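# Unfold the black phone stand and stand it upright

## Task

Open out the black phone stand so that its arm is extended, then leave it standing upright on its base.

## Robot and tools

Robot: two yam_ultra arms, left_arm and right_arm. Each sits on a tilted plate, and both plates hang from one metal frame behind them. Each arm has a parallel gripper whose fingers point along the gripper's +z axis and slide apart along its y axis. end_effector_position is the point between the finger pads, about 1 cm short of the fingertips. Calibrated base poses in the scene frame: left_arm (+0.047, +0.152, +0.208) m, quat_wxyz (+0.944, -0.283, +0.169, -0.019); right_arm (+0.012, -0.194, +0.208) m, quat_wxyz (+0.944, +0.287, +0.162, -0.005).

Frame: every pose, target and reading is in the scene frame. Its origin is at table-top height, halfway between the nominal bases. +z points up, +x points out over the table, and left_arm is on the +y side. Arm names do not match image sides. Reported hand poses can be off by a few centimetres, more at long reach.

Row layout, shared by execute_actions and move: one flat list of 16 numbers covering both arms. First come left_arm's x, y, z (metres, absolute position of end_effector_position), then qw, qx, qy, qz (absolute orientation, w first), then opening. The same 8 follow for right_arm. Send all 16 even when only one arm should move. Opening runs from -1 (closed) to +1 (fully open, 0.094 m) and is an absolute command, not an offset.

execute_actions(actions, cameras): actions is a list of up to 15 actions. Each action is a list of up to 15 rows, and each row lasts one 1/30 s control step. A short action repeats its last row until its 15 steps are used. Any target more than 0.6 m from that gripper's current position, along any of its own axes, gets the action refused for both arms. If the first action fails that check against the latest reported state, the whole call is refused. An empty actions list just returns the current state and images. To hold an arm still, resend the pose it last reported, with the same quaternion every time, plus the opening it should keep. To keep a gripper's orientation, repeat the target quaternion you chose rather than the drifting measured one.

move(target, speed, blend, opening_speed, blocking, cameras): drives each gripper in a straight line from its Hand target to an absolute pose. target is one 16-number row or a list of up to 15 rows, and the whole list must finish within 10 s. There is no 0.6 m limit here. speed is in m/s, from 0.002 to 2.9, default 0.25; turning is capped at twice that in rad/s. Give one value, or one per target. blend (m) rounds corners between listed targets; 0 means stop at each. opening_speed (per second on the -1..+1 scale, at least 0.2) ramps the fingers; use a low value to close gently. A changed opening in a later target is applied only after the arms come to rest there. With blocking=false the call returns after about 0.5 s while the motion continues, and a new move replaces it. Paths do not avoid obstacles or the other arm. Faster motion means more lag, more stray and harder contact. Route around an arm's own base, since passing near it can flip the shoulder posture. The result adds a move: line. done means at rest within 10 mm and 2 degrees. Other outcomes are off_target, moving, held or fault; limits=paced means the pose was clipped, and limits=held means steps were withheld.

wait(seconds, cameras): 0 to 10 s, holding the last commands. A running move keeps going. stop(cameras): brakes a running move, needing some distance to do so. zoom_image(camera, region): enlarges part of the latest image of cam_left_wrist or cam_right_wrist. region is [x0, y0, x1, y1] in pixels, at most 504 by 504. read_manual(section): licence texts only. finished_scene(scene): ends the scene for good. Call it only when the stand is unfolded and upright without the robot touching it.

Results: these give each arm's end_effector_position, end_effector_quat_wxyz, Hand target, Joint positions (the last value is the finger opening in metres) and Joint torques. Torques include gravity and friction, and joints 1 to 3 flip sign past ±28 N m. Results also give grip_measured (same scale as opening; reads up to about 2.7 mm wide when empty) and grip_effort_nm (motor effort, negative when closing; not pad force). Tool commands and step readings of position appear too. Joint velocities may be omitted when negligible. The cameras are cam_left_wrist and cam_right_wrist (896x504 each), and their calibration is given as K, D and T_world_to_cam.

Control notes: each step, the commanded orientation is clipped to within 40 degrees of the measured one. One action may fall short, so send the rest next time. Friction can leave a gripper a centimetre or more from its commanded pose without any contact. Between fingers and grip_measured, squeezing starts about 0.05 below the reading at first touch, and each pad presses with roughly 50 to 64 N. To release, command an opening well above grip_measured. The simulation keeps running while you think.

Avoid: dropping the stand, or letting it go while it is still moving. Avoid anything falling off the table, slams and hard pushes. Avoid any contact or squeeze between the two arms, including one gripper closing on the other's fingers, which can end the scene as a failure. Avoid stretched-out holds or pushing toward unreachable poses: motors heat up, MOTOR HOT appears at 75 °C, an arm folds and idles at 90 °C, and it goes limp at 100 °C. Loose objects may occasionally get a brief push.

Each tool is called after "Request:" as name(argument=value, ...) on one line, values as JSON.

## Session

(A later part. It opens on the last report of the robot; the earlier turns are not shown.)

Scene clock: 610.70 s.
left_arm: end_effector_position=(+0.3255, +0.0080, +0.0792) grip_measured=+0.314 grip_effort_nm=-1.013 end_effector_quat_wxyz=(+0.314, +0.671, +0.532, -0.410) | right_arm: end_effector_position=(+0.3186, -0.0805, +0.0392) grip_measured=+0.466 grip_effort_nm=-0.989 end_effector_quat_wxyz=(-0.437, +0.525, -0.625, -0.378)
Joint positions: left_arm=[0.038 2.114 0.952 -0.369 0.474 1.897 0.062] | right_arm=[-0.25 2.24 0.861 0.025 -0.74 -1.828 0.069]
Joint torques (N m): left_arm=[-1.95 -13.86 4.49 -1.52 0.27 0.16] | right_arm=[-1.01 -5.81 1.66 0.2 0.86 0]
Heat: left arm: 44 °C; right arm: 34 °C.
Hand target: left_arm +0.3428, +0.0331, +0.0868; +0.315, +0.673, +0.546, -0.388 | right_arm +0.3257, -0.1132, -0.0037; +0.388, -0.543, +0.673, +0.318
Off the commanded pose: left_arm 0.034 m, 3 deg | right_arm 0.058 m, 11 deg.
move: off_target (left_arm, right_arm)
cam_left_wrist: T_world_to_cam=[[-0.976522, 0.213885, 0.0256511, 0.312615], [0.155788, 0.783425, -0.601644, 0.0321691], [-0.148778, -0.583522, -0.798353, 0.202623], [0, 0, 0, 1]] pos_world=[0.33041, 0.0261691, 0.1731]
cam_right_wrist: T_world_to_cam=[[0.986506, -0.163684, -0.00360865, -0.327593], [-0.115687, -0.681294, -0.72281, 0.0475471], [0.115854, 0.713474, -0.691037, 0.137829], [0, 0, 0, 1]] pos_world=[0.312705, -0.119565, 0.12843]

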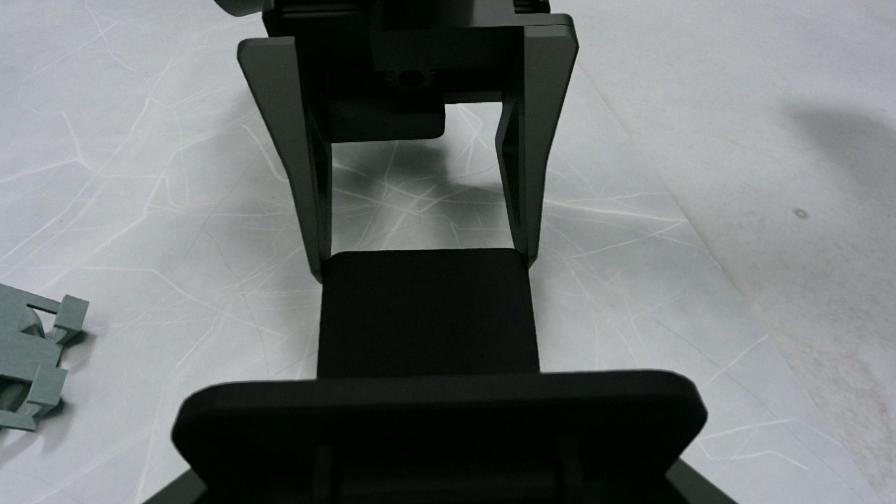

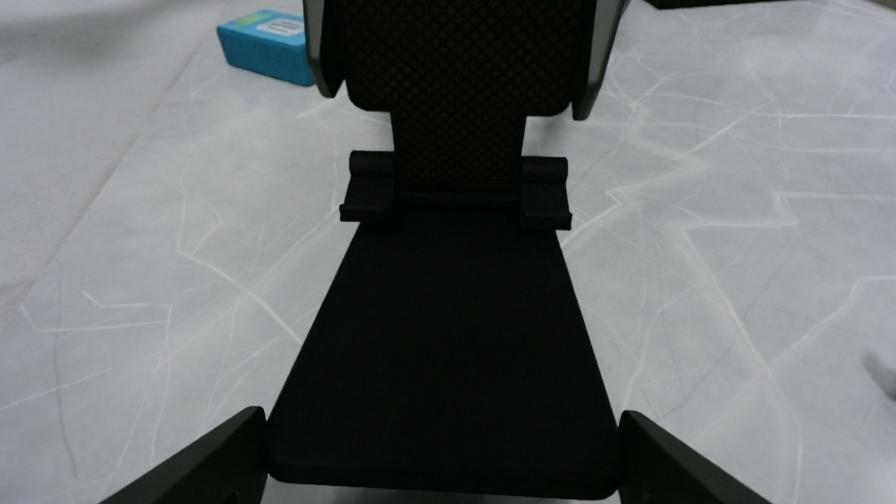

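Request:
move(target=[[0.3255,0.0,0.079,0.315,0.673,0.545,-0.389,0.9,0.326,-0.10,0.02,0.389,-0.545,0.673,0.315,0.2],[0.340,0.060,0.1,0.315,0.673,0.545,-0.389,1,0.328,-0.10,0.005,0.389,-0.545,0.673,0.315,0.2]], speed=0.06, opening_speed=0.7)

Scene clock: 616.60 s.
left_arm: end_effector_position=(+0.3317, +0.0554, +0.0938) grip_measured=+0.999 grip_effort_nm=0.085 end_effector_quat_wxyz=(+0.301, +0.676, +0.544, -0.396) | right_arm: end_effector_position=(+0.3278, -0.0993, +0.0175) grip_measured=+0.466 grip_effort_nm=-0.984 end_effector_quat_wxyz=(-0.397, +0.546, -0.664, -0.322)
Joint positions: left_arm=[0.12 1.974 0.961 -0.536 0.436 1.966 0.094] | right_arm=[-0.256 2.21 0.845 0.101 -0.595 -1.78 0.069]
Joint torques (N m): left_arm=[-3.96 -9.52 3.52 -0.99 0.71 0.09] | right_arm=[3.74 -4.64 0.39 0.15 -0.42 0.09]
Heat: left arm: 43 °C; right arm: 34 °C.
Hand target: left_arm +0.3400, +0.0600, +0.0999; +0.315, +0.673, +0.545, -0.389 | right_arm +0.3277, -0.1003, +0.0055; +0.389, -0.545, +0.673, +0.315
Off the commanded pose: left_arm 0.011 m, 2 deg | right_arm 0.013 m, 2 deg.
move: off_target (left_arm, right_arm); target 2's new opening was sent with left_arm's hand 0.011 m and 2 deg from that target
cam_left_wrist: T_world_to_cam=[[-0.978418, 0.203816, 0.0340227, 0.308539], [0.149496, 0.811864, -0.564383, -0.000196713], [-0.142652, -0.547116, -0.824812, 0.241213], [0, 0, 0, 1]] pos_world=[0.336319, 0.0692455, 0.188347]
cam_right_wrist: T_world_to_cam=[[0.980525, -0.195793, 0.0153522, -0.341417], [-0.146985, -0.783441, -0.603834, 0.0180956], [0.130254, 0.589818, -0.796962, 0.119939], [0, 0, 0, 1]] pos_world=[0.321805, -0.123412, 0.111755]

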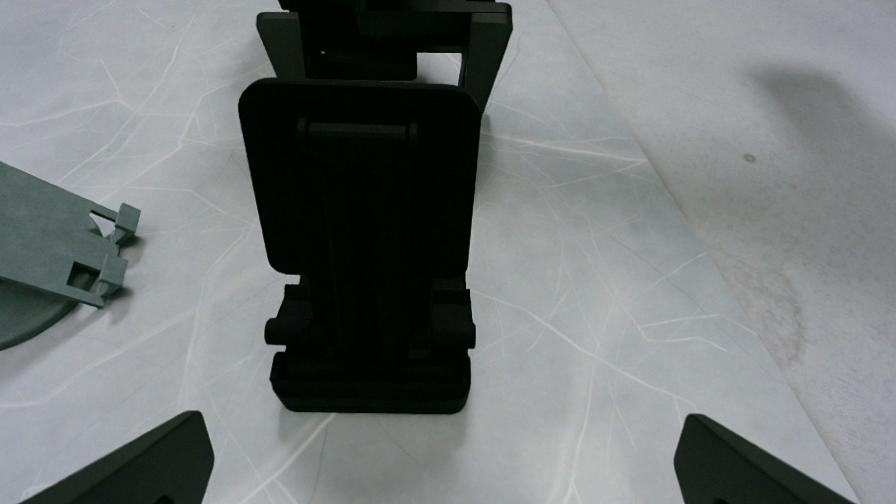

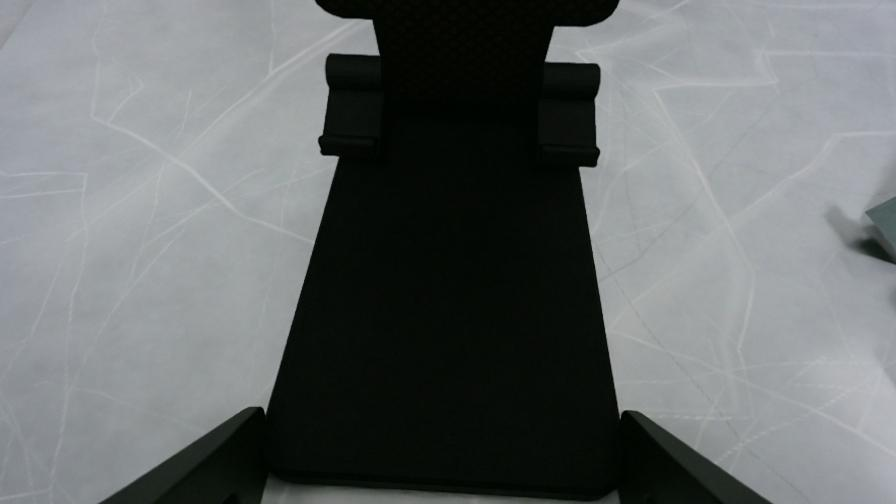

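Request:
move(target=[[0.330,-0.040,0.080,0.315,0.673,0.545,-0.389,1,0.328,-0.1,0.0,0.389,-0.545,0.673,0.315,0.2],[0.330,-0.040,0.080,0.315,0.673,0.545,-0.389,0.1,0.328,-0.1,0.0,0.389,-0.545,0.673,0.315,0.2]], speed=0.12, opening_speed=1)

Request:
move(target=[[0.333,0.00,0.083,0.315,0.673,0.545,-0.389,0.1,0.328,-0.108,-0.03,0.389,-0.545,0.673,0.315,0.2],[0.338,0.045,0.074,0.315,0.673,0.545,-0.389,0.1,0.328,-0.120,-0.04,0.389,-0.545,0.673,0.315,0.2]], speed=0.06)

Request:
move(target=[[0.328,0.02,0.076,0.315,0.673,0.545,-0.389,0.9,0.326,-0.10,0.02,0.389,-0.545,0.673,0.315,0.2],[0.340,0.060,0.1,0.315,0.673,0.545,-0.389,1,0.328,-0.10,0.005,0.389,-0.545,0.673,0.315,0.2]], speed=0.06, opening_speed=0.7)

Scene clock: 623.47 s.
left_arm: end_effector_position=(+0.3399, -0.0304, +0.0785) grip_measured=+0.319 grip_effort_nm=-1.013 end_effector_quat_wxyz=(+0.319, +0.671, +0.555, -0.374) | right_arm: end_effector_position=(+0.3311, -0.0990, +0.0171) grip_measured=+0.466 grip_effort_nm=-0.989 end_effector_quat_wxyz=(-0.403, +0.545, -0.661, -0.322)
Joint positions: left_arm=[-0.085 2.156 0.928 -0.16 0.421 1.721 0.062] | right_arm=[-0.258 2.218 0.857 0.101 -0.608 -1.785 0.069]
Joint torques (N m): left_arm=[-7.54 -5.72 2.71 -0.38 0.63 -0.07] | right_arm=[3.41 -4.08 0.27 0.1 -0.33 0.04]
Heat: left arm: 42 °C; right arm: 33 °C.
Hand target: left_arm +0.3299, -0.0395, +0.0801; +0.315, +0.673, +0.545, -0.389 | right_arm +0.3275, -0.1004, +0.0010; +0.389, -0.545, +0.673, +0.315
Off the commanded pose: left_arm 0.014 m, 2 deg | right_arm 0.017 m, 2 deg.
move: off_target (left_arm, right_arm); target 2's new opening was sent with left_arm's hand 0.012 m and 2 deg from that target
cam_left_wrist: T_world_to_cam=[[-0.987583, 0.157064, -0.00330141, 0.339253], [0.132329, 0.820361, -0.556325, 0.0651842], [-0.0846704, -0.549854, -0.830958, 0.16349], [0, 0, 0, 1]] pos_world=[0.340257, -0.0168636, 0.173237]
cam_right_wrist: T_world_to_cam=[[0.979821, -0.198463, 0.0237375, -0.344798], [-0.142591, -0.777272, -0.612794, 0.0179048], [0.140068, 0.597043, -0.789886, 0.116415], [0, 0, 0, 1]] pos_world=[0.324087, -0.124018, 0.111111]

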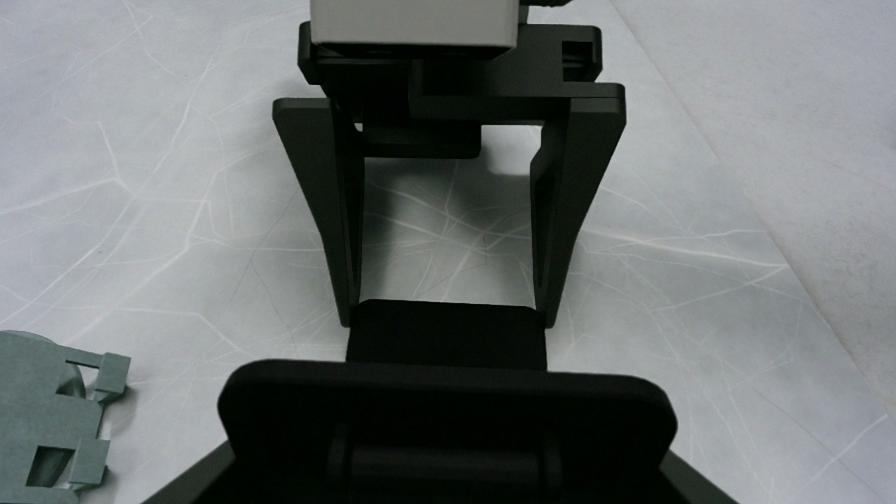

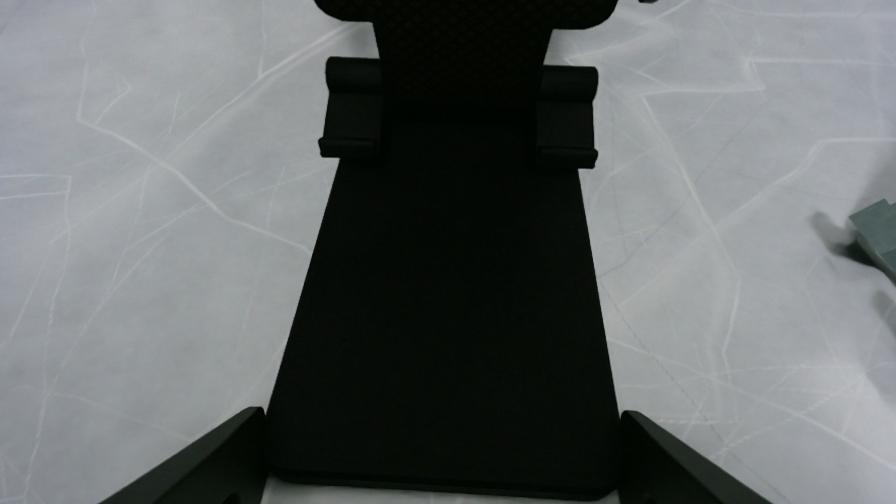

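Scene clock: 625.50 s.
left_arm: end_effector_position=(+0.3332, +0.0124, +0.0829) grip_measured=+0.319 grip_effort_nm=-1.013 end_effector_quat_wxyz=(+0.352, +0.654, +0.525, -0.415) | right_arm: end_effector_position=(+0.3249, -0.0870, +0.0192) grip_measured=+0.466 grip_effort_nm=-0.979 end_effector_quat_wxyz=(-0.456, +0.520, -0.615, -0.378)
Joint positions: left_arm=[0.08 2.115 0.958 -0.37 0.554 1.95 0.062] | right_arm=[-0.304 2.327 0.952 -0.021 -0.789 -1.914 0.069]
Joint torques (N m): left_arm=[-1.02 -12.36 3.48 -1.54 -0.52 0.19] | right_arm=[-2.13 -5.68 1.36 0.08 1.3 0.13]
Heat: left arm: 43 °C; right arm: 33 °C.
Hand target: left_arm +0.3371, +0.0432, +0.0744; +0.316, +0.671, +0.546, -0.389 | right_arm +0.3250, -0.1239, -0.0315; +0.389, -0.542, +0.673, +0.320
Off the commanded pose: left_arm 0.034 m, 6 deg | right_arm 0.068 m, 13 deg.
move: off_target (left_arm, right_arm)
cam_left_wrist: T_world_to_cam=[[-0.983798, 0.178923, -0.0112833, 0.325111], [0.142702, 0.743434, -0.653408, 0.0390221], [-0.108521, -0.644432, -0.756922, 0.193165], [0, 0, 0, 1]] pos_world=[0.335238, 0.0373016, 0.175376]
cam_right_wrist: T_world_to_cam=[[0.984467, -0.174588, 0.0185663, -0.335696], [-0.102444, -0.65708, -0.746827, 0.0276775], [0.142587, 0.733324, -0.664759, 0.120331], [0, 0, 0, 1]] pos_world=[0.316159, -0.128663, 0.106894]

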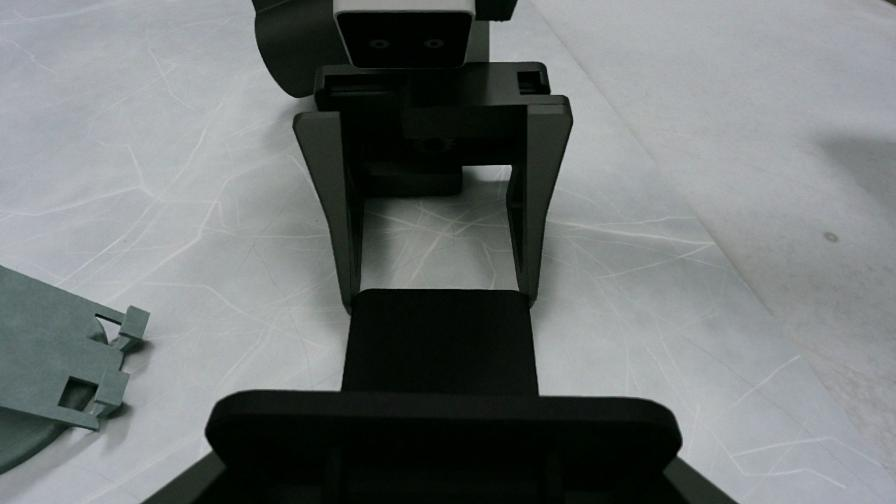

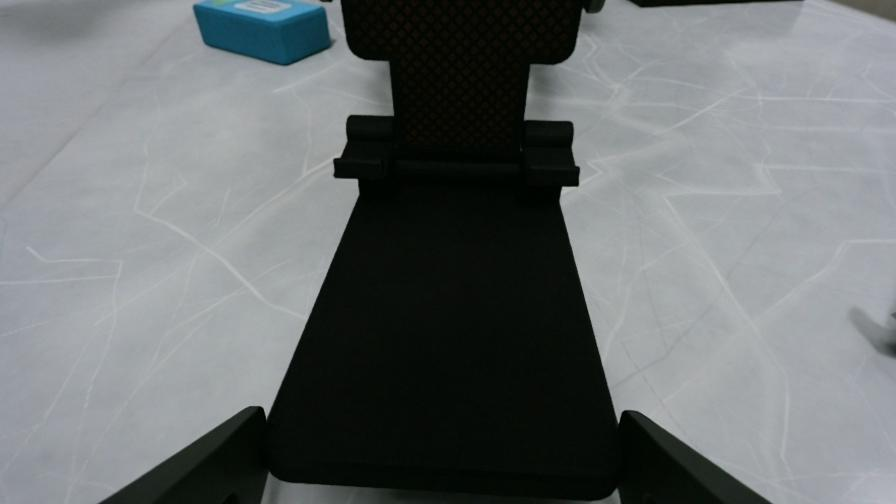

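Scene clock: 628.47 s.
left_arm: end_effector_position=(+0.3323, +0.0548, +0.0947) grip_measured=+0.999 grip_effort_nm=0.081 end_effector_quat_wxyz=(+0.303, +0.675, +0.544, -0.397) | right_arm: end_effector_position=(+0.3281, -0.0991, +0.0172) grip_measured=+0.465 grip_effort_nm=-0.984 end_effector_quat_wxyz=(-0.399, +0.546, -0.663, -0.322)
Joint positions: left_arm=[0.12 1.974 0.962 -0.536 0.442 1.965 0.094] | right_arm=[-0.257 2.213 0.845 0.106 -0.6 -1.782 0.069]
Joint torques (N m): left_arm=[-3.86 -9.57 3.56 -0.99 0.62 0.06] | right_arm=[3.86 -4.77 0.27 0.09 -0.4 0.09]
Heat: left arm: 43 °C; right arm: 34 °C.
Hand target: left_arm +0.3399, +0.0599, +0.0998; +0.315, +0.673, +0.545, -0.389 | right_arm +0.3277, -0.1003, +0.0055; +0.389, -0.545, +0.673, +0.315
Off the commanded pose: left_arm 0.011 m, 2 deg | right_arm 0.012 m, 2 deg.
move: off_target (left_arm, right_arm); target 2's new opening was sent with left_arm's hand 0.011 m and 2 deg from that target
cam_left_wrist: T_world_to_cam=[[-0.978927, 0.201619, 0.0324422, 0.309643], [0.147776, 0.809037, -0.568877, 0.00194467], [-0.140943, -0.552095, -0.821783, 0.241174], [0, 0, 0, 1]] pos_world=[0.336822, 0.0691475, 0.189253]
cam_right_wrist: T_world_to_cam=[[0.980138, -0.197396, 0.0190743, -0.341813], [-0.145592, -0.781533, -0.606637, 0.017911], [0.134655, 0.591811, -0.79475, 0.118346], [0, 0, 0, 1]] pos_world=[0.321696, -0.123513, 0.111441]

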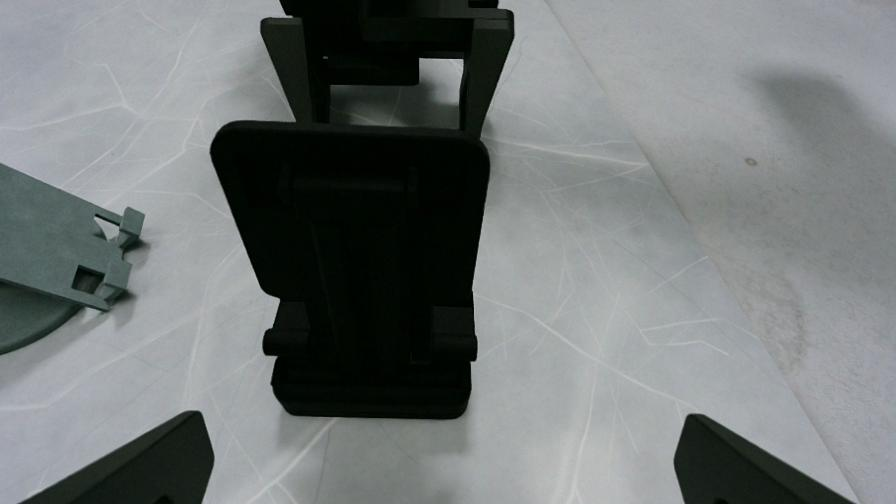

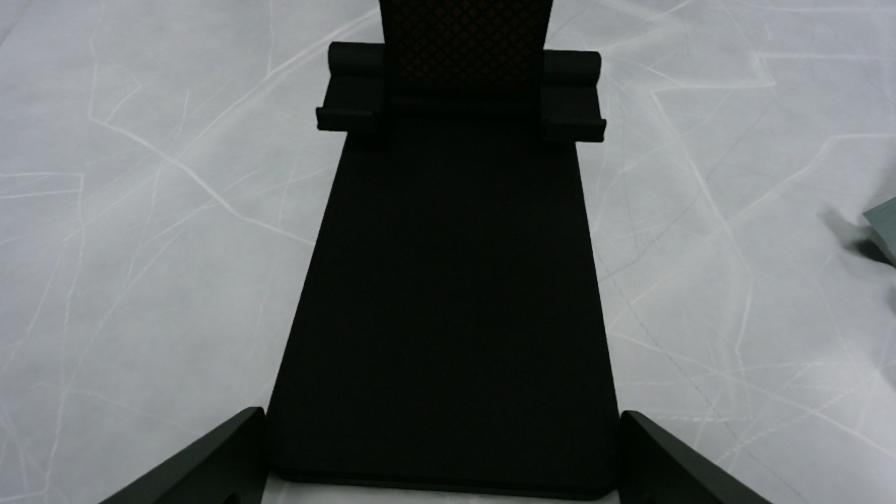

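Request:
move(target=[[0.330,-0.022,0.082,0.315,0.673,0.545,-0.389,1,0.328,-0.1,-0.005,0.389,-0.545,0.673,0.315,0.2],[0.330,-0.022,0.082,0.315,0.673,0.545,-0.389,0.1,0.328,-0.1,-0.005,0.389,-0.545,0.673,0.315,0.2]], speed=0.12, opening_speed=1)

Request:
move(target=[[0.333,0.02,0.082,0.315,0.673,0.545,-0.389,0.1,0.328,-0.108,-0.03,0.389,-0.545,0.673,0.315,0.2],[0.338,0.062,0.072,0.315,0.673,0.545,-0.389,0.1,0.328,-0.120,-0.04,0.389,-0.545,0.673,0.315,0.2]], speed=0.06)

Request:
move(target=[[0.338,0.04,0.15,0.315,0.673,0.545,-0.389,0.1,0.328,-0.112,-0.05,0.389,-0.545,0.673,0.315,0.2]], speed=0.05)

Scene clock: 642.10 s.
left_arm: end_effector_position=(+0.3455, -0.0121, +0.0802) grip_measured=+0.315 grip_effort_nm=-1.013 end_effector_quat_wxyz=(+0.326, +0.671, +0.556, -0.366) | right_arm: end_effector_position=(+0.3330, -0.0979, +0.0162) grip_measured=+0.465 grip_effort_nm=-0.989 end_effector_quat_wxyz=(-0.411, +0.540, -0.659, -0.325)
Joint positions: left_arm=[-0.041 2.11 0.923 -0.201 0.427 1.769 0.062] | right_arm=[-0.263 2.233 0.867 0.106 -0.63 -1.788 0.069]
Joint torques (N m): left_arm=[-7.28 -5.71 2.13 -0.61 0.61 -0.1] | right_arm=[3.22 -3.88 0.4 0.06 -0.14 -0.07]
Heat: left arm: 41 °C; right arm: 33 °C.
Hand target: left_arm +0.3299, -0.0213, +0.0822; +0.315, +0.673, +0.545, -0.389 | right_arm +0.3273, -0.1006, -0.0036; +0.389, -0.545, +0.673, +0.315
Off the commanded pose: left_arm 0.019 m, 3 deg | right_arm 0.022 m, 3 deg.
move: off_target (left_arm, right_arm); target 2's new opening was sent with left_arm's hand 0.014 m and 2 deg from that target
cam_left_wrist: T_world_to_cam=[[-0.989053, 0.146168, -0.0202186, 0.343638], [0.132876, 0.82264, -0.552818, 0.0498907], [-0.0641718, -0.549453, -0.833057, 0.168541], [0, 0, 0, 1]] pos_world=[0.344063, 0.00133417, 0.174933]
cam_right_wrist: T_world_to_cam=[[0.978227, -0.205959, 0.0255386, -0.346527], [-0.14462, -0.764747, -0.627891, 0.0206407], [0.148851, 0.610527, -0.777882, 0.112917], [0, 0, 0, 1]] pos_world=[0.32516, -0.124525, 0.109646]

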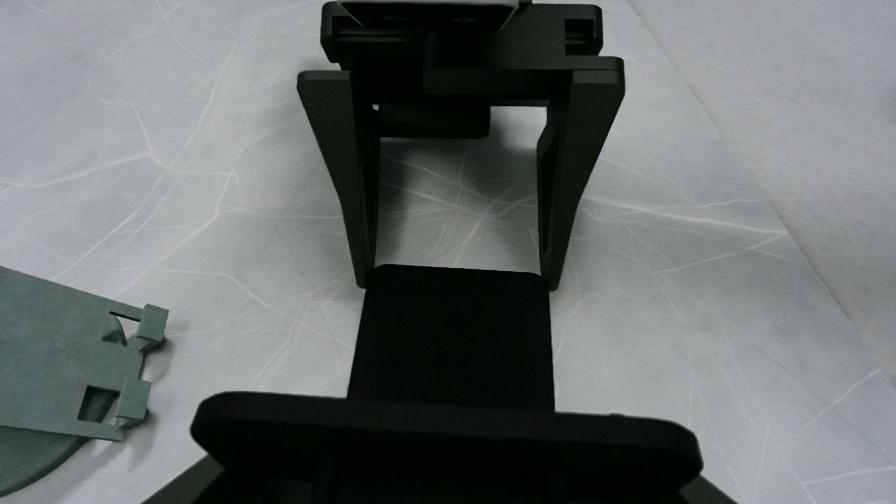

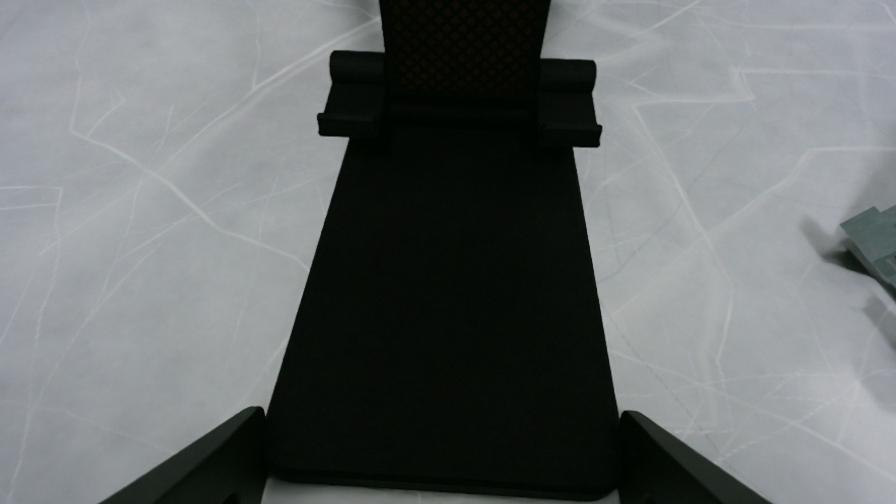

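Scene clock: 644.57 s.
left_arm: end_effector_position=(+0.3326, +0.0505, +0.0799) grip_measured=+0.315 grip_effort_nm=-1.018 end_effector_quat_wxyz=(+0.330, +0.664, +0.532, -0.408) | right_arm: end_effector_position=(+0.3256, -0.0946, +0.0192) grip_measured=+0.203 grip_effort_nm=-0.090 end_effector_quat_wxyz=(-0.462, +0.515, -0.616, -0.378)
Joint positions: left_arm=[0.164 2.056 0.988 -0.511 0.506 2.037 0.062] | right_arm=[-0.328 2.321 0.959 -0.048 -0.807 -1.938 0.056]
Joint torques (N m): left_arm=[-3.37 -9.06 3.11 -0.93 -0.03 -0.15] | right_arm=[-0.24 -5.56 1.33 0.27 1.43 0.32]
Heat: left arm: 42 °C; right arm: 33 °C.
Hand target: left_arm +0.3379, +0.0621, +0.0723; +0.315, +0.672, +0.545, -0.389 | right_arm +0.3259, -0.1252, -0.0312; +0.391, -0.541, +0.672, +0.320
Off the commanded pose: left_arm 0.015 m, 3 deg | right_arm 0.065 m, 13 deg.
move: off_target (left_arm, right_arm)
cam_left_wrist: T_world_to_cam=[[-0.981019, 0.193762, 0.00758703, 0.314404], [0.1477, 0.77201, -0.618211, 0.00283145], [-0.125643, -0.605356, -0.785976, 0.221329], [0, 0, 0, 1]] pos_world=[0.335827, 0.0708775, 0.173324]
cam_right_wrist: T_world_to_cam=[[0.982229, -0.186611, 0.0200596, -0.338114], [-0.107768, -0.648263, -0.753752, 0.0254536], [0.153662, 0.738195, -0.656853, 0.122537], [0, 0, 0, 1]] pos_world=[0.316019, -0.137051, 0.106457]

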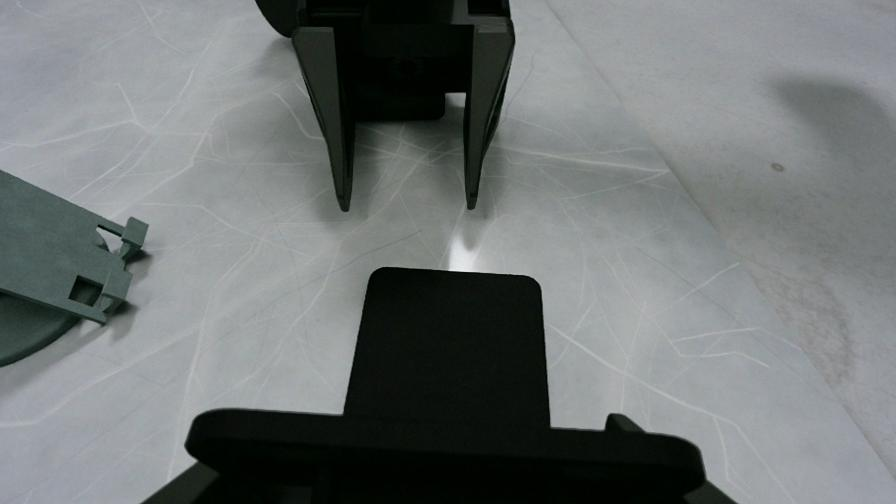

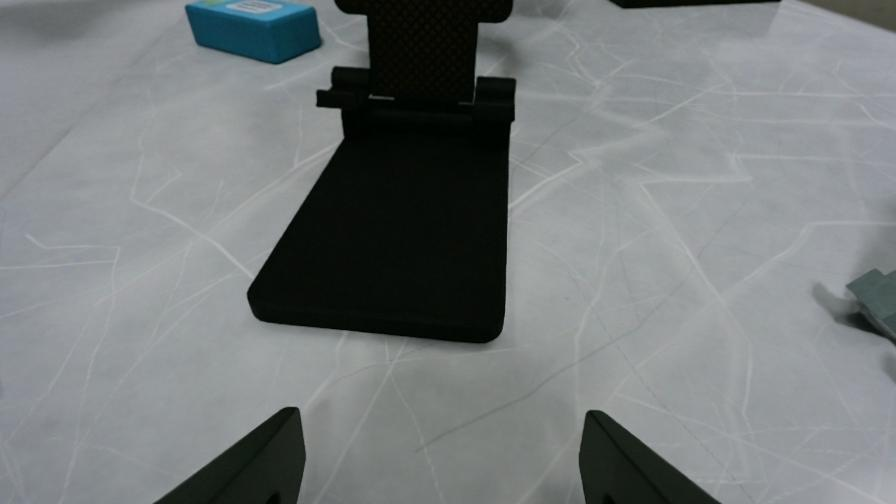

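Scene clock: 646.77 s.
left_arm: end_effector_position=(+0.3401, +0.0447, +0.1364) grip_measured=+0.315 grip_effort_nm=-1.018 end_effector_quat_wxyz=(+0.304, +0.673, +0.555, -0.383) | right_arm: end_effector_position=(+0.3266, -0.0989, +0.0188) grip_measured=+0.202 grip_effort_nm=-0.081 end_effector_quat_wxyz=(-0.462, +0.514, -0.618, -0.375)
Joint positions: left_arm=[0.009 1.837 0.92 -0.545 0.422 1.82 0.062] | right_arm=[-0.338 2.314 0.961 -0.057 -0.808 -1.944 0.056]
Joint torques (N m): left_arm=[-6.75 -9.35 3.07 -0.76 0.77 -0.04] | right_arm=[0.83 -2.48 2.17 0.59 1.44 0.46]
Heat: left arm: 42 °C; right arm: 33 °C.
Hand target: left_arm +0.3379, +0.0400, +0.1494; +0.315, +0.673, +0.545, -0.389 | right_arm +0.3250, -0.1194, -0.0384; +0.391, -0.542, +0.672, +0.320
Off the commanded pose: left_arm 0.015 m, 2 deg | right_arm 0.070 m, 13 deg.
move: off_target (left_arm, right_arm)
cam_left_wrist: T_world_to_cam=[[-0.984258, 0.174954, 0.025033, 0.322078], [0.132563, 0.824492, -0.550127, 0.034678], [-0.116886, -0.538149, -0.834706, 0.26382], [0, 0, 0, 1]] pos_world=[0.343248, 0.0570339, 0.231227]
cam_right_wrist: T_world_to_cam=[[0.981128, -0.192176, 0.0213596, -0.340096], [-0.110967, -0.650077, -0.751722, 0.0232622], [0.158348, 0.735165, -0.659134, 0.123519], [0, 0, 0, 1]] pos_world=[0.316701, -0.141043, 0.106166]

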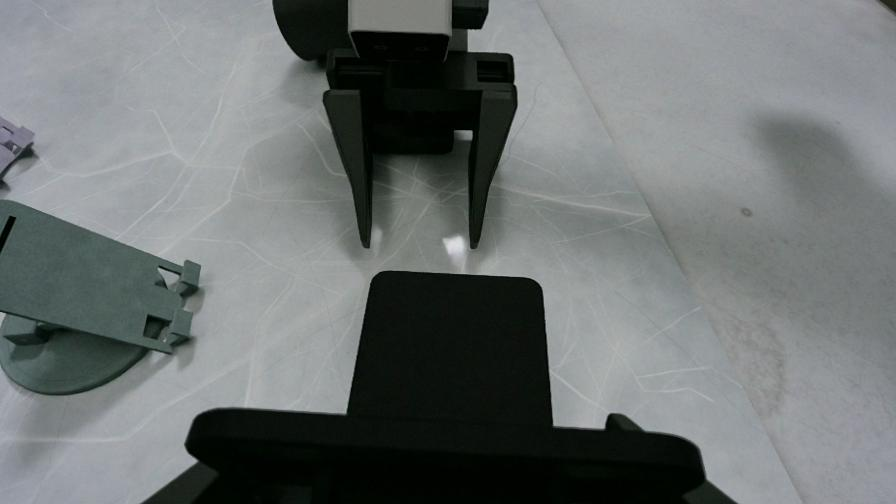

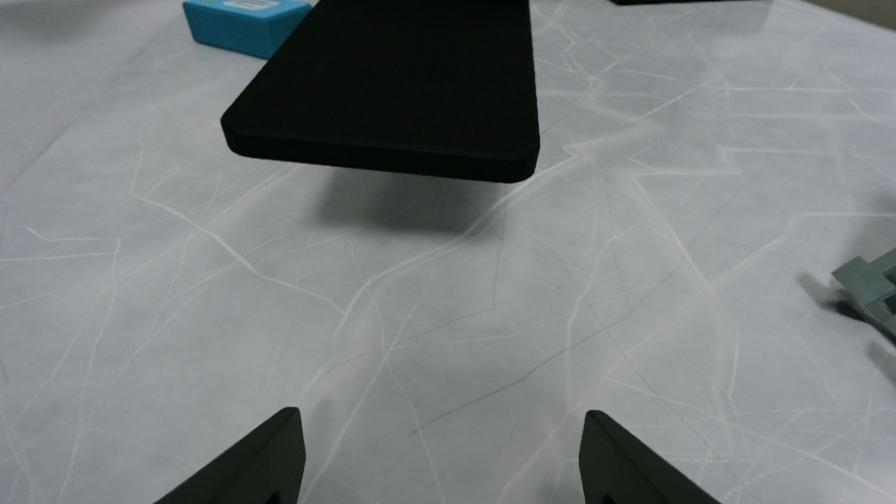

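Request:
move(target=[[0.338,0.04,0.1494,0.315,0.673,0.545,-0.389,0.1,0.32,-0.14,0.055,0.473,-0.499,0.616,0.383,0.95]], speed=0.12)

Scene clock: 654.37 s.
left_arm: end_effector_position=(+0.3398, +0.0447, +0.1363) grip_measured=+0.315 grip_effort_nm=-1.013 end_effector_quat_wxyz=(+0.304, +0.673, +0.555, -0.383) | right_arm: end_effector_position=(+0.3155, -0.1357, +0.0446) grip_measured=+0.947 grip_effort_nm=0.188 end_effector_quat_wxyz=(-0.457, +0.509, -0.621, -0.384)
Joint positions: left_arm=[0.009 1.837 0.92 -0.546 0.421 1.819 0.062] | right_arm=[-0.416 2.169 0.93 -0.266 -0.816 -2.046 0.091]
Joint torques (N m): left_arm=[-6.69 -9.11 3.1 -0.76 0.74 -0.07] | right_arm=[3.23 -9.39 -0.91 -0.9 -1.02 -0.14]
Heat: left arm: 43 °C; right arm: 33 °C.
Hand target: left_arm +0.3378, +0.0400, +0.1489; +0.315, +0.673, +0.545, -0.389 | right_arm +0.3200, -0.1398, +0.0546; +0.473, -0.499, +0.617, +0.383
Off the commanded pose: left_arm 0.014 m, 2 deg | right_arm 0.012 m, 2 deg.
move: off_target (left_arm, right_arm)
cam_left_wrist: T_world_to_cam=[[-0.984161, 0.175248, 0.0267325, 0.321441], [0.131959, 0.824904, -0.549655, 0.0347239], [-0.118378, -0.537421, -0.834964, 0.264242], [0, 0, 0, 1]] pos_world=[0.343048, 0.0570336, 0.231126]
cam_right_wrist: T_world_to_cam=[[0.98187, -0.189553, -0.00125727, -0.335717], [-0.125435, -0.644742, -0.754038, 0.0228275], [0.142119, 0.740525, -0.656829, 0.175052], [0, 0, 0, 1]] pos_world=[0.307615, -0.178548, 0.13177]

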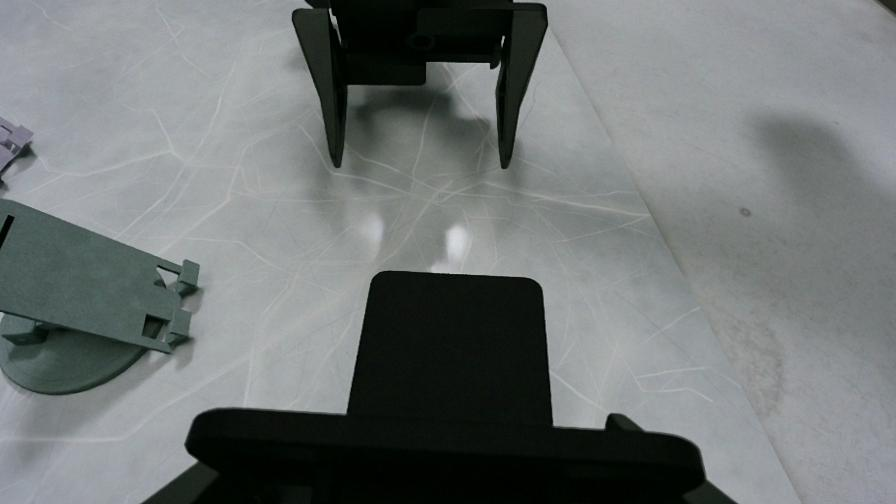

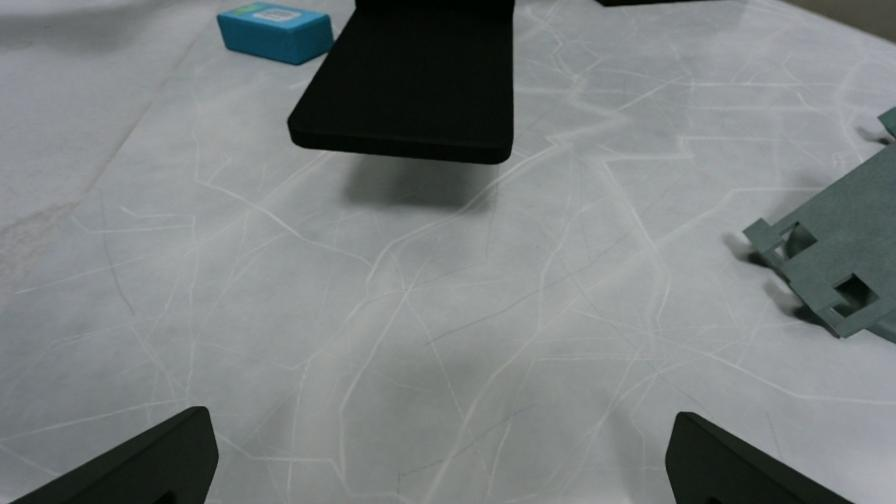

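Request:
move(target=[[0.338,0.04,0.1494,0.315,0.673,0.545,-0.389,0.1,0.318,-0.08,0.063,0.473,-0.499,0.616,0.383,0.95],[0.338,0.04,0.1494,0.315,0.673,0.545,-0.389,0.1,0.331,0.010,0.064,0.473,-0.499,0.616,0.383,0.95]], speed=0.08)

Scene clock: 662.57 s.
left_arm: end_effector_position=(+0.3398, +0.0447, +0.1363) grip_measured=+0.315 grip_effort_nm=-1.013 end_effector_quat_wxyz=(+0.304, +0.673, +0.555, -0.383) | right_arm: end_effector_position=(+0.3385, +0.0003, +0.0654) grip_measured=+0.947 grip_effort_nm=0.193 end_effector_quat_wxyz=(-0.476, +0.504, -0.619, -0.369)
Joint positions: left_arm=[0.009 1.837 0.92 -0.546 0.421 1.819 0.062] | right_arm=[0.002 2.359 0.798 0.503 -0.715 -1.473 0.091]
Joint torques (N m): left_arm=[-6.64 -9.14 3.1 -0.75 0.75 -0.07] | right_arm=[6.97 -4.48 -0.27 0.51 -0.8 0.19]
Heat: left arm: 43 °C; right arm: 35 °C.
Hand target: left_arm +0.3378, +0.0400, +0.1489; +0.315, +0.673, +0.545, -0.389 | right_arm +0.3307, +0.0096, +0.0642; +0.473, -0.500, +0.616, +0.383
Off the commanded pose: left_arm 0.014 m, 2 deg | right_arm 0.012 m, 2 deg.
move: off_target (left_arm, right_arm)
cam_left_wrist: T_world_to_cam=[[-0.984161, 0.175248, 0.0267325, 0.321441], [0.131959, 0.824904, -0.549655, 0.0347239], [-0.118378, -0.537421, -0.834964, 0.264242], [0, 0, 0, 1]] pos_world=[0.343048, 0.0570336, 0.231126]
cam_right_wrist: T_world_to_cam=[[0.97444, -0.222096, 0.033751, -0.332203], [-0.118392, -0.6354, -0.763053, 0.127291], [0.190916, 0.739554, -0.645454, 0.0674801], [0, 0, 0, 1]] pos_world=[0.3259, -0.0428055, 0.151897]

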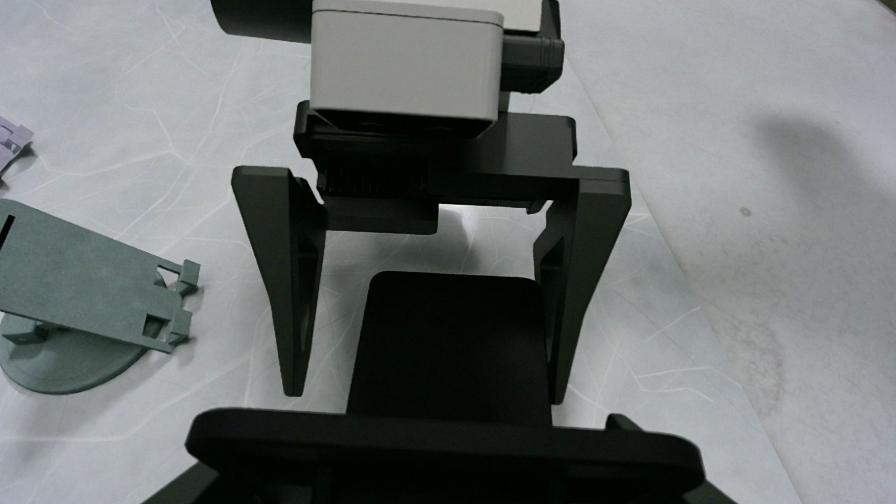

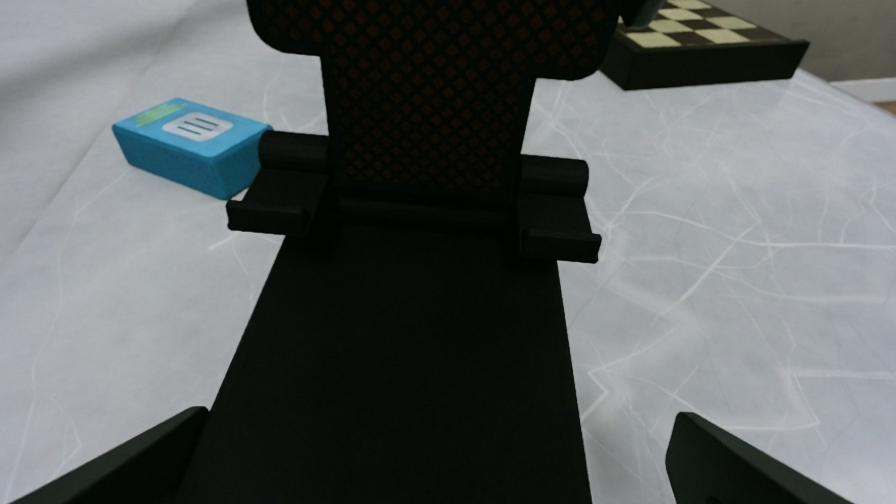

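Request:
move(target=[[0.338,0.04,0.1494,0.315,0.673,0.545,-0.389,0.1,0.319,0.018,0.054,0.456,-0.526,0.594,0.404,0.95],[0.338,0.04,0.1494,0.315,0.673,0.545,-0.389,0.1,0.319,0.018,0.054,0.456,-0.526,0.594,0.404,0.25]], speed=0.06, opening_speed=0.7)

Scene clock: 667.97 s.
left_arm: end_effector_position=(+0.3400, +0.0448, +0.1361) grip_measured=+0.315 grip_effort_nm=-1.018 end_effector_quat_wxyz=(+0.304, +0.673, +0.556, -0.383) | right_arm: end_effector_position=(+0.3328, +0.0073, +0.0556) grip_measured=+0.521 grip_effort_nm=-0.979 end_effector_quat_wxyz=(-0.464, +0.527, -0.602, -0.381)
Joint positions: left_arm=[0.009 1.837 0.92 -0.545 0.42 1.819 0.062] | right_arm=[0.002 2.397 0.862 0.394 -0.715 -1.552 0.071]
Joint torques (N m): left_arm=[-6.64 -9.14 3.08 -0.75 0.76 -0.05] | right_arm=[6.75 -4.19 0.08 0.04 -0.88 -0.05]
Heat: left arm: 44 °C; right arm: 34 °C.
Hand target: left_arm +0.3379, +0.0401, +0.1489; +0.315, +0.673, +0.545, -0.389 | right_arm +0.3189, +0.0174, +0.0544; +0.456, -0.526, +0.594, +0.404
Off the commanded pose: left_arm 0.014 m, 2 deg | right_arm 0.018 m, 3 deg.
move: off_target (left_arm, right_arm); target 2's new opening was sent with right_arm's hand 0.019 m and 3 deg from that target
cam_left_wrist: T_world_to_cam=[[-0.984298, 0.174498, 0.0265937, 0.321766], [0.131561, 0.825702, -0.548551, 0.0344236], [-0.11768, -0.536439, -0.835694, 0.26397], [0, 0, 0, 1]] pos_world=[0.343249, 0.057033, 0.230925]
cam_right_wrist: T_world_to_cam=[[0.986857, -0.156423, 0.0405517, -0.32976], [-0.0713753, -0.647084, -0.759071, 0.107828], [0.144977, 0.7462, -0.649744, 0.0724766], [0, 0, 0, 1]] pos_world=[0.322615, -0.0358903, 0.142313]

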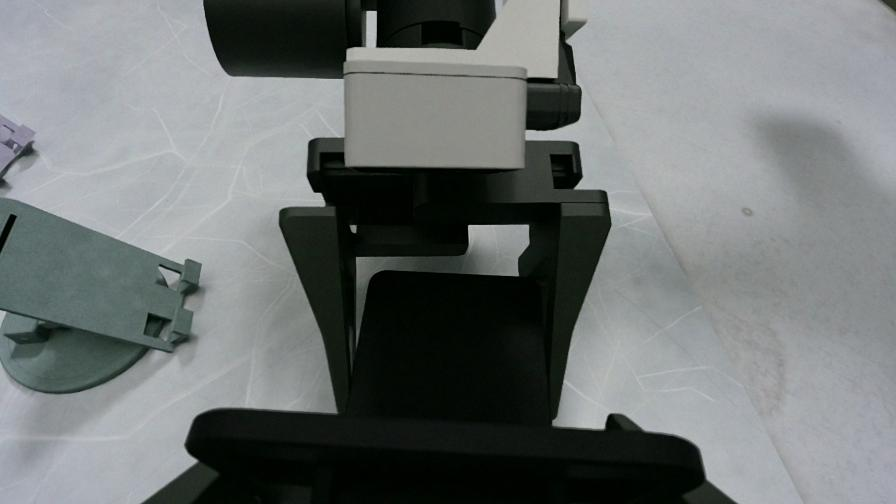

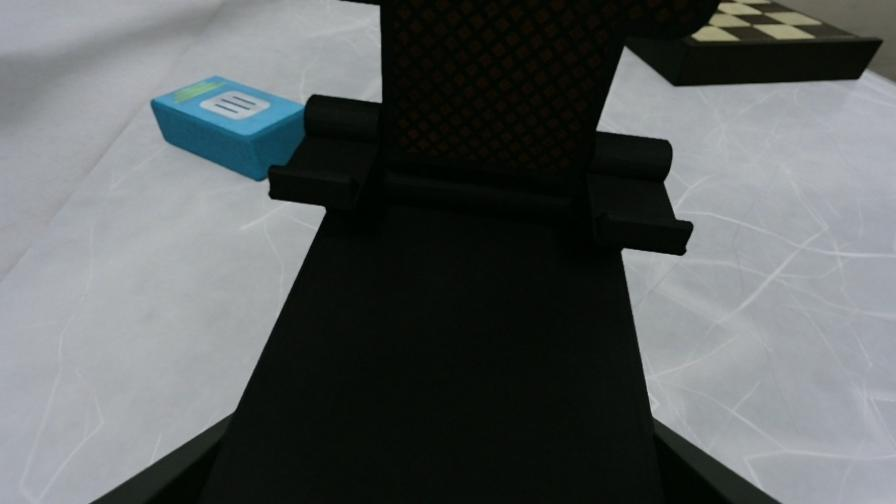

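Request:
move(target=[[0.338,0.038,0.20,0.315,0.673,0.545,-0.389,0.1,0.325,0.012,0.034,0.456,-0.526,0.594,0.404,0.2]], speed=0.04)

Scene clock: 671.17 s.
left_arm: end_effector_position=(+0.3455, +0.0464, +0.1616) grip_measured=+0.315 grip_effort_nm=-1.013 end_effector_quat_wxyz=(+0.284, +0.686, +0.571, -0.352) | right_arm: end_effector_position=(+0.3401, +0.0163, +0.0720) grip_measured=+0.521 grip_effort_nm=-0.984 end_effector_quat_wxyz=(-0.504, +0.510, -0.560, -0.415)
Joint positions: left_arm=[-0.081 1.731 0.914 -0.581 0.328 1.71 0.062] | right_arm=[0.002 2.428 0.926 0.341 -0.852 -1.59 0.071]
Joint torques (N m): left_arm=[-7.64 -11.33 5.04 -1.2 1.62 -0.08] | right_arm=[2.7 -3.54 -0.01 -0.1 0.38 -0.34]
Heat: left arm: 44 °C; right arm: 34 °C.
Hand target: left_arm +0.3383, +0.0380, +0.1966; +0.314, +0.673, +0.546, -0.388 | right_arm +0.3229, +0.0105, +0.0376; +0.456, -0.526, +0.593, +0.405
Off the commanded pose: left_arm 0.040 m, 6 deg | right_arm 0.041 m, 7 deg.
move: off_target (left_arm, right_arm)
cam_left_wrist: T_world_to_cam=[[-0.986424, 0.16296, 0.0202985, 0.328513], [0.133608, 0.868263, -0.477775, 0.0322849], [-0.0954826, -0.468576, -0.878248, 0.282915], [0, 0, 0, 1]] pos_world=[0.346753, 0.0510013, 0.257226]
cam_right_wrist: T_world_to_cam=[[0.988551, -0.138652, 0.0595181, -0.338485], [-0.0256005, -0.542862, -0.839432, 0.115186], [0.148699, 0.828298, -0.540196, 0.0649688], [0, 0, 0, 1]] pos_world=[0.327898, -0.0382149, 0.151933]

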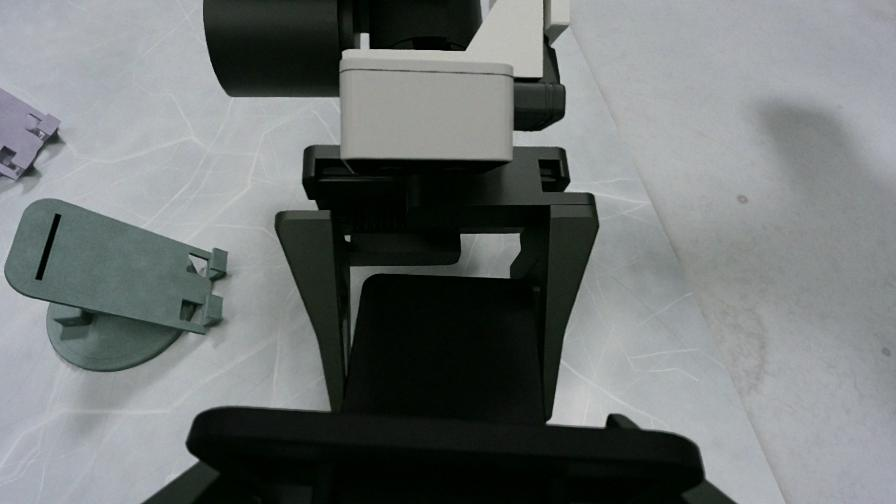

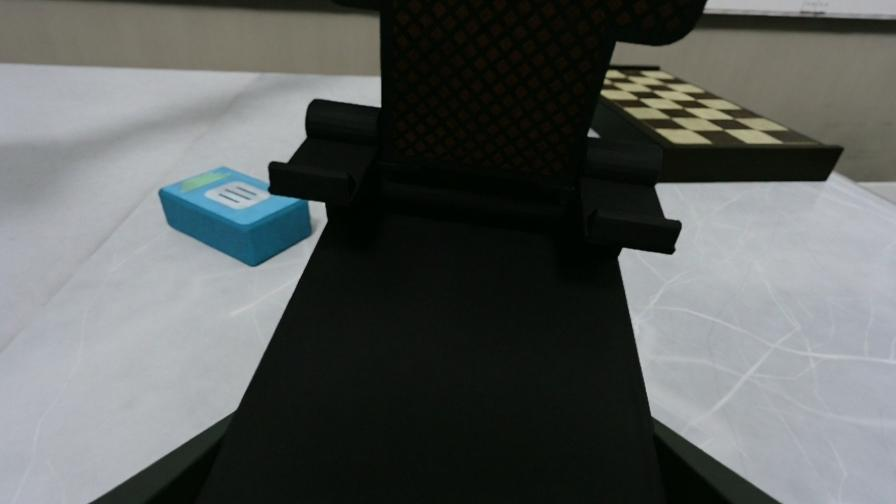

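Request:
move(target=[[0.338,0.045,0.24,0.315,0.673,0.545,-0.389,0,0.325,0.005,-0.02,0.456,-0.526,0.594,0.404,0.1]], speed=0.05)

Scene clock: 674.27 s.
left_arm: end_effector_position=(+0.3406, +0.0446, +0.1940) grip_measured=+0.315 grip_effort_nm=-1.013 end_effector_quat_wxyz=(+0.285, +0.683, +0.569, -0.358) | right_arm: end_effector_position=(+0.3368, +0.0138, +0.0403) grip_measured=+0.521 grip_effort_nm=-0.984 end_effector_quat_wxyz=(-0.522, +0.488, -0.540, -0.444)
Joint positions: left_arm=[-0.146 1.641 0.914 -0.655 0.329 1.641 0.062] | right_arm=[-0.085 2.578 1.072 0.215 -0.968 -1.724 0.071]
Joint torques (N m): left_arm=[-7.6 -12.25 8.84 -1.49 1.44 -0.11] | right_arm=[1.05 -3.77 0.42 -0.22 1.23 -0.45]
Heat: left arm: 45 °C; right arm: 34 °C.
Hand target: left_arm +0.3379, +0.0438, +0.2354; +0.315, +0.673, +0.546, -0.388 | right_arm +0.3211, +0.0006, -0.0124; +0.457, -0.524, +0.592, +0.408
Off the commanded pose: left_arm 0.046 m, 6 deg | right_arm 0.062 m, 12 deg.
move: off_target (left_arm, right_arm)
cam_left_wrist: T_world_to_cam=[[-0.98594, 0.164949, 0.0267418, 0.321795], [0.130976, 0.862209, -0.489327, 0.0534272], [-0.103771, -0.478944, -0.871691, 0.312042], [0, 0, 0, 1]] pos_world=[0.342653, 0.0503056, 0.289542]
cam_right_wrist: T_world_to_cam=[[0.990213, -0.134, 0.0390281, -0.333529], [-0.0281669, -0.46575, -0.884468, 0.0886743], [0.136696, 0.874712, -0.464966, 0.0507542], [0, 0, 0, 1]] pos_world=[0.325824, -0.047788, 0.115046]

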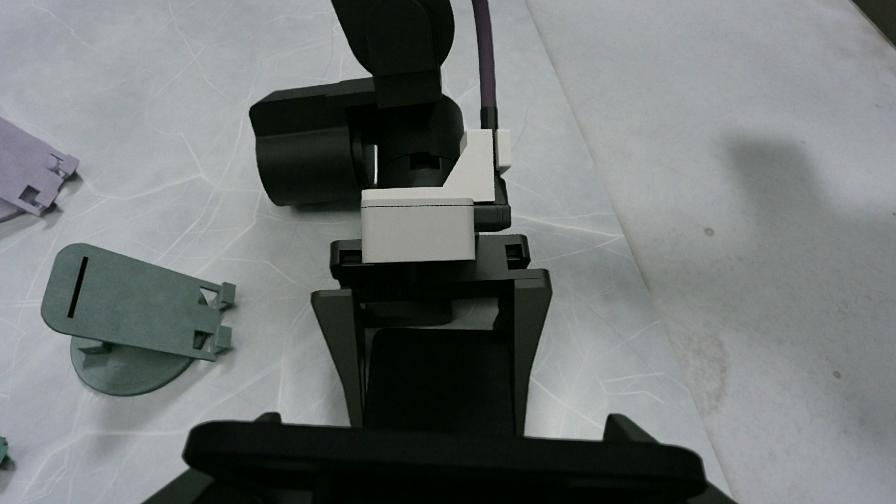

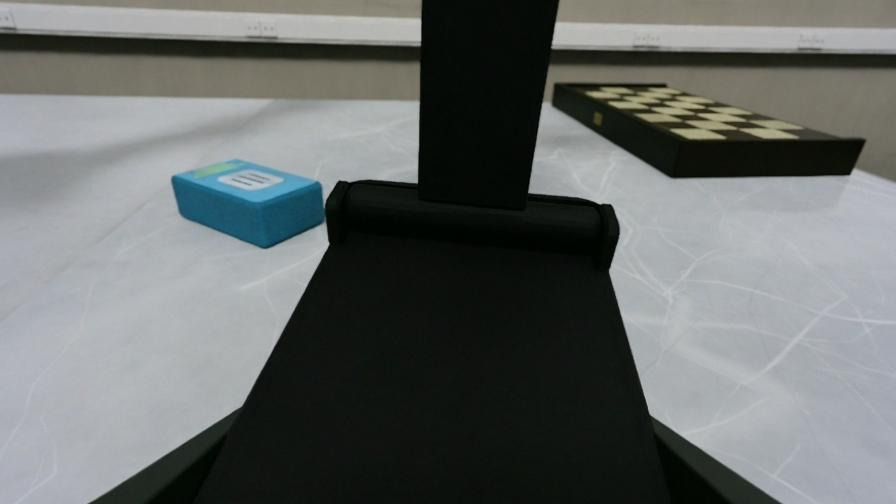

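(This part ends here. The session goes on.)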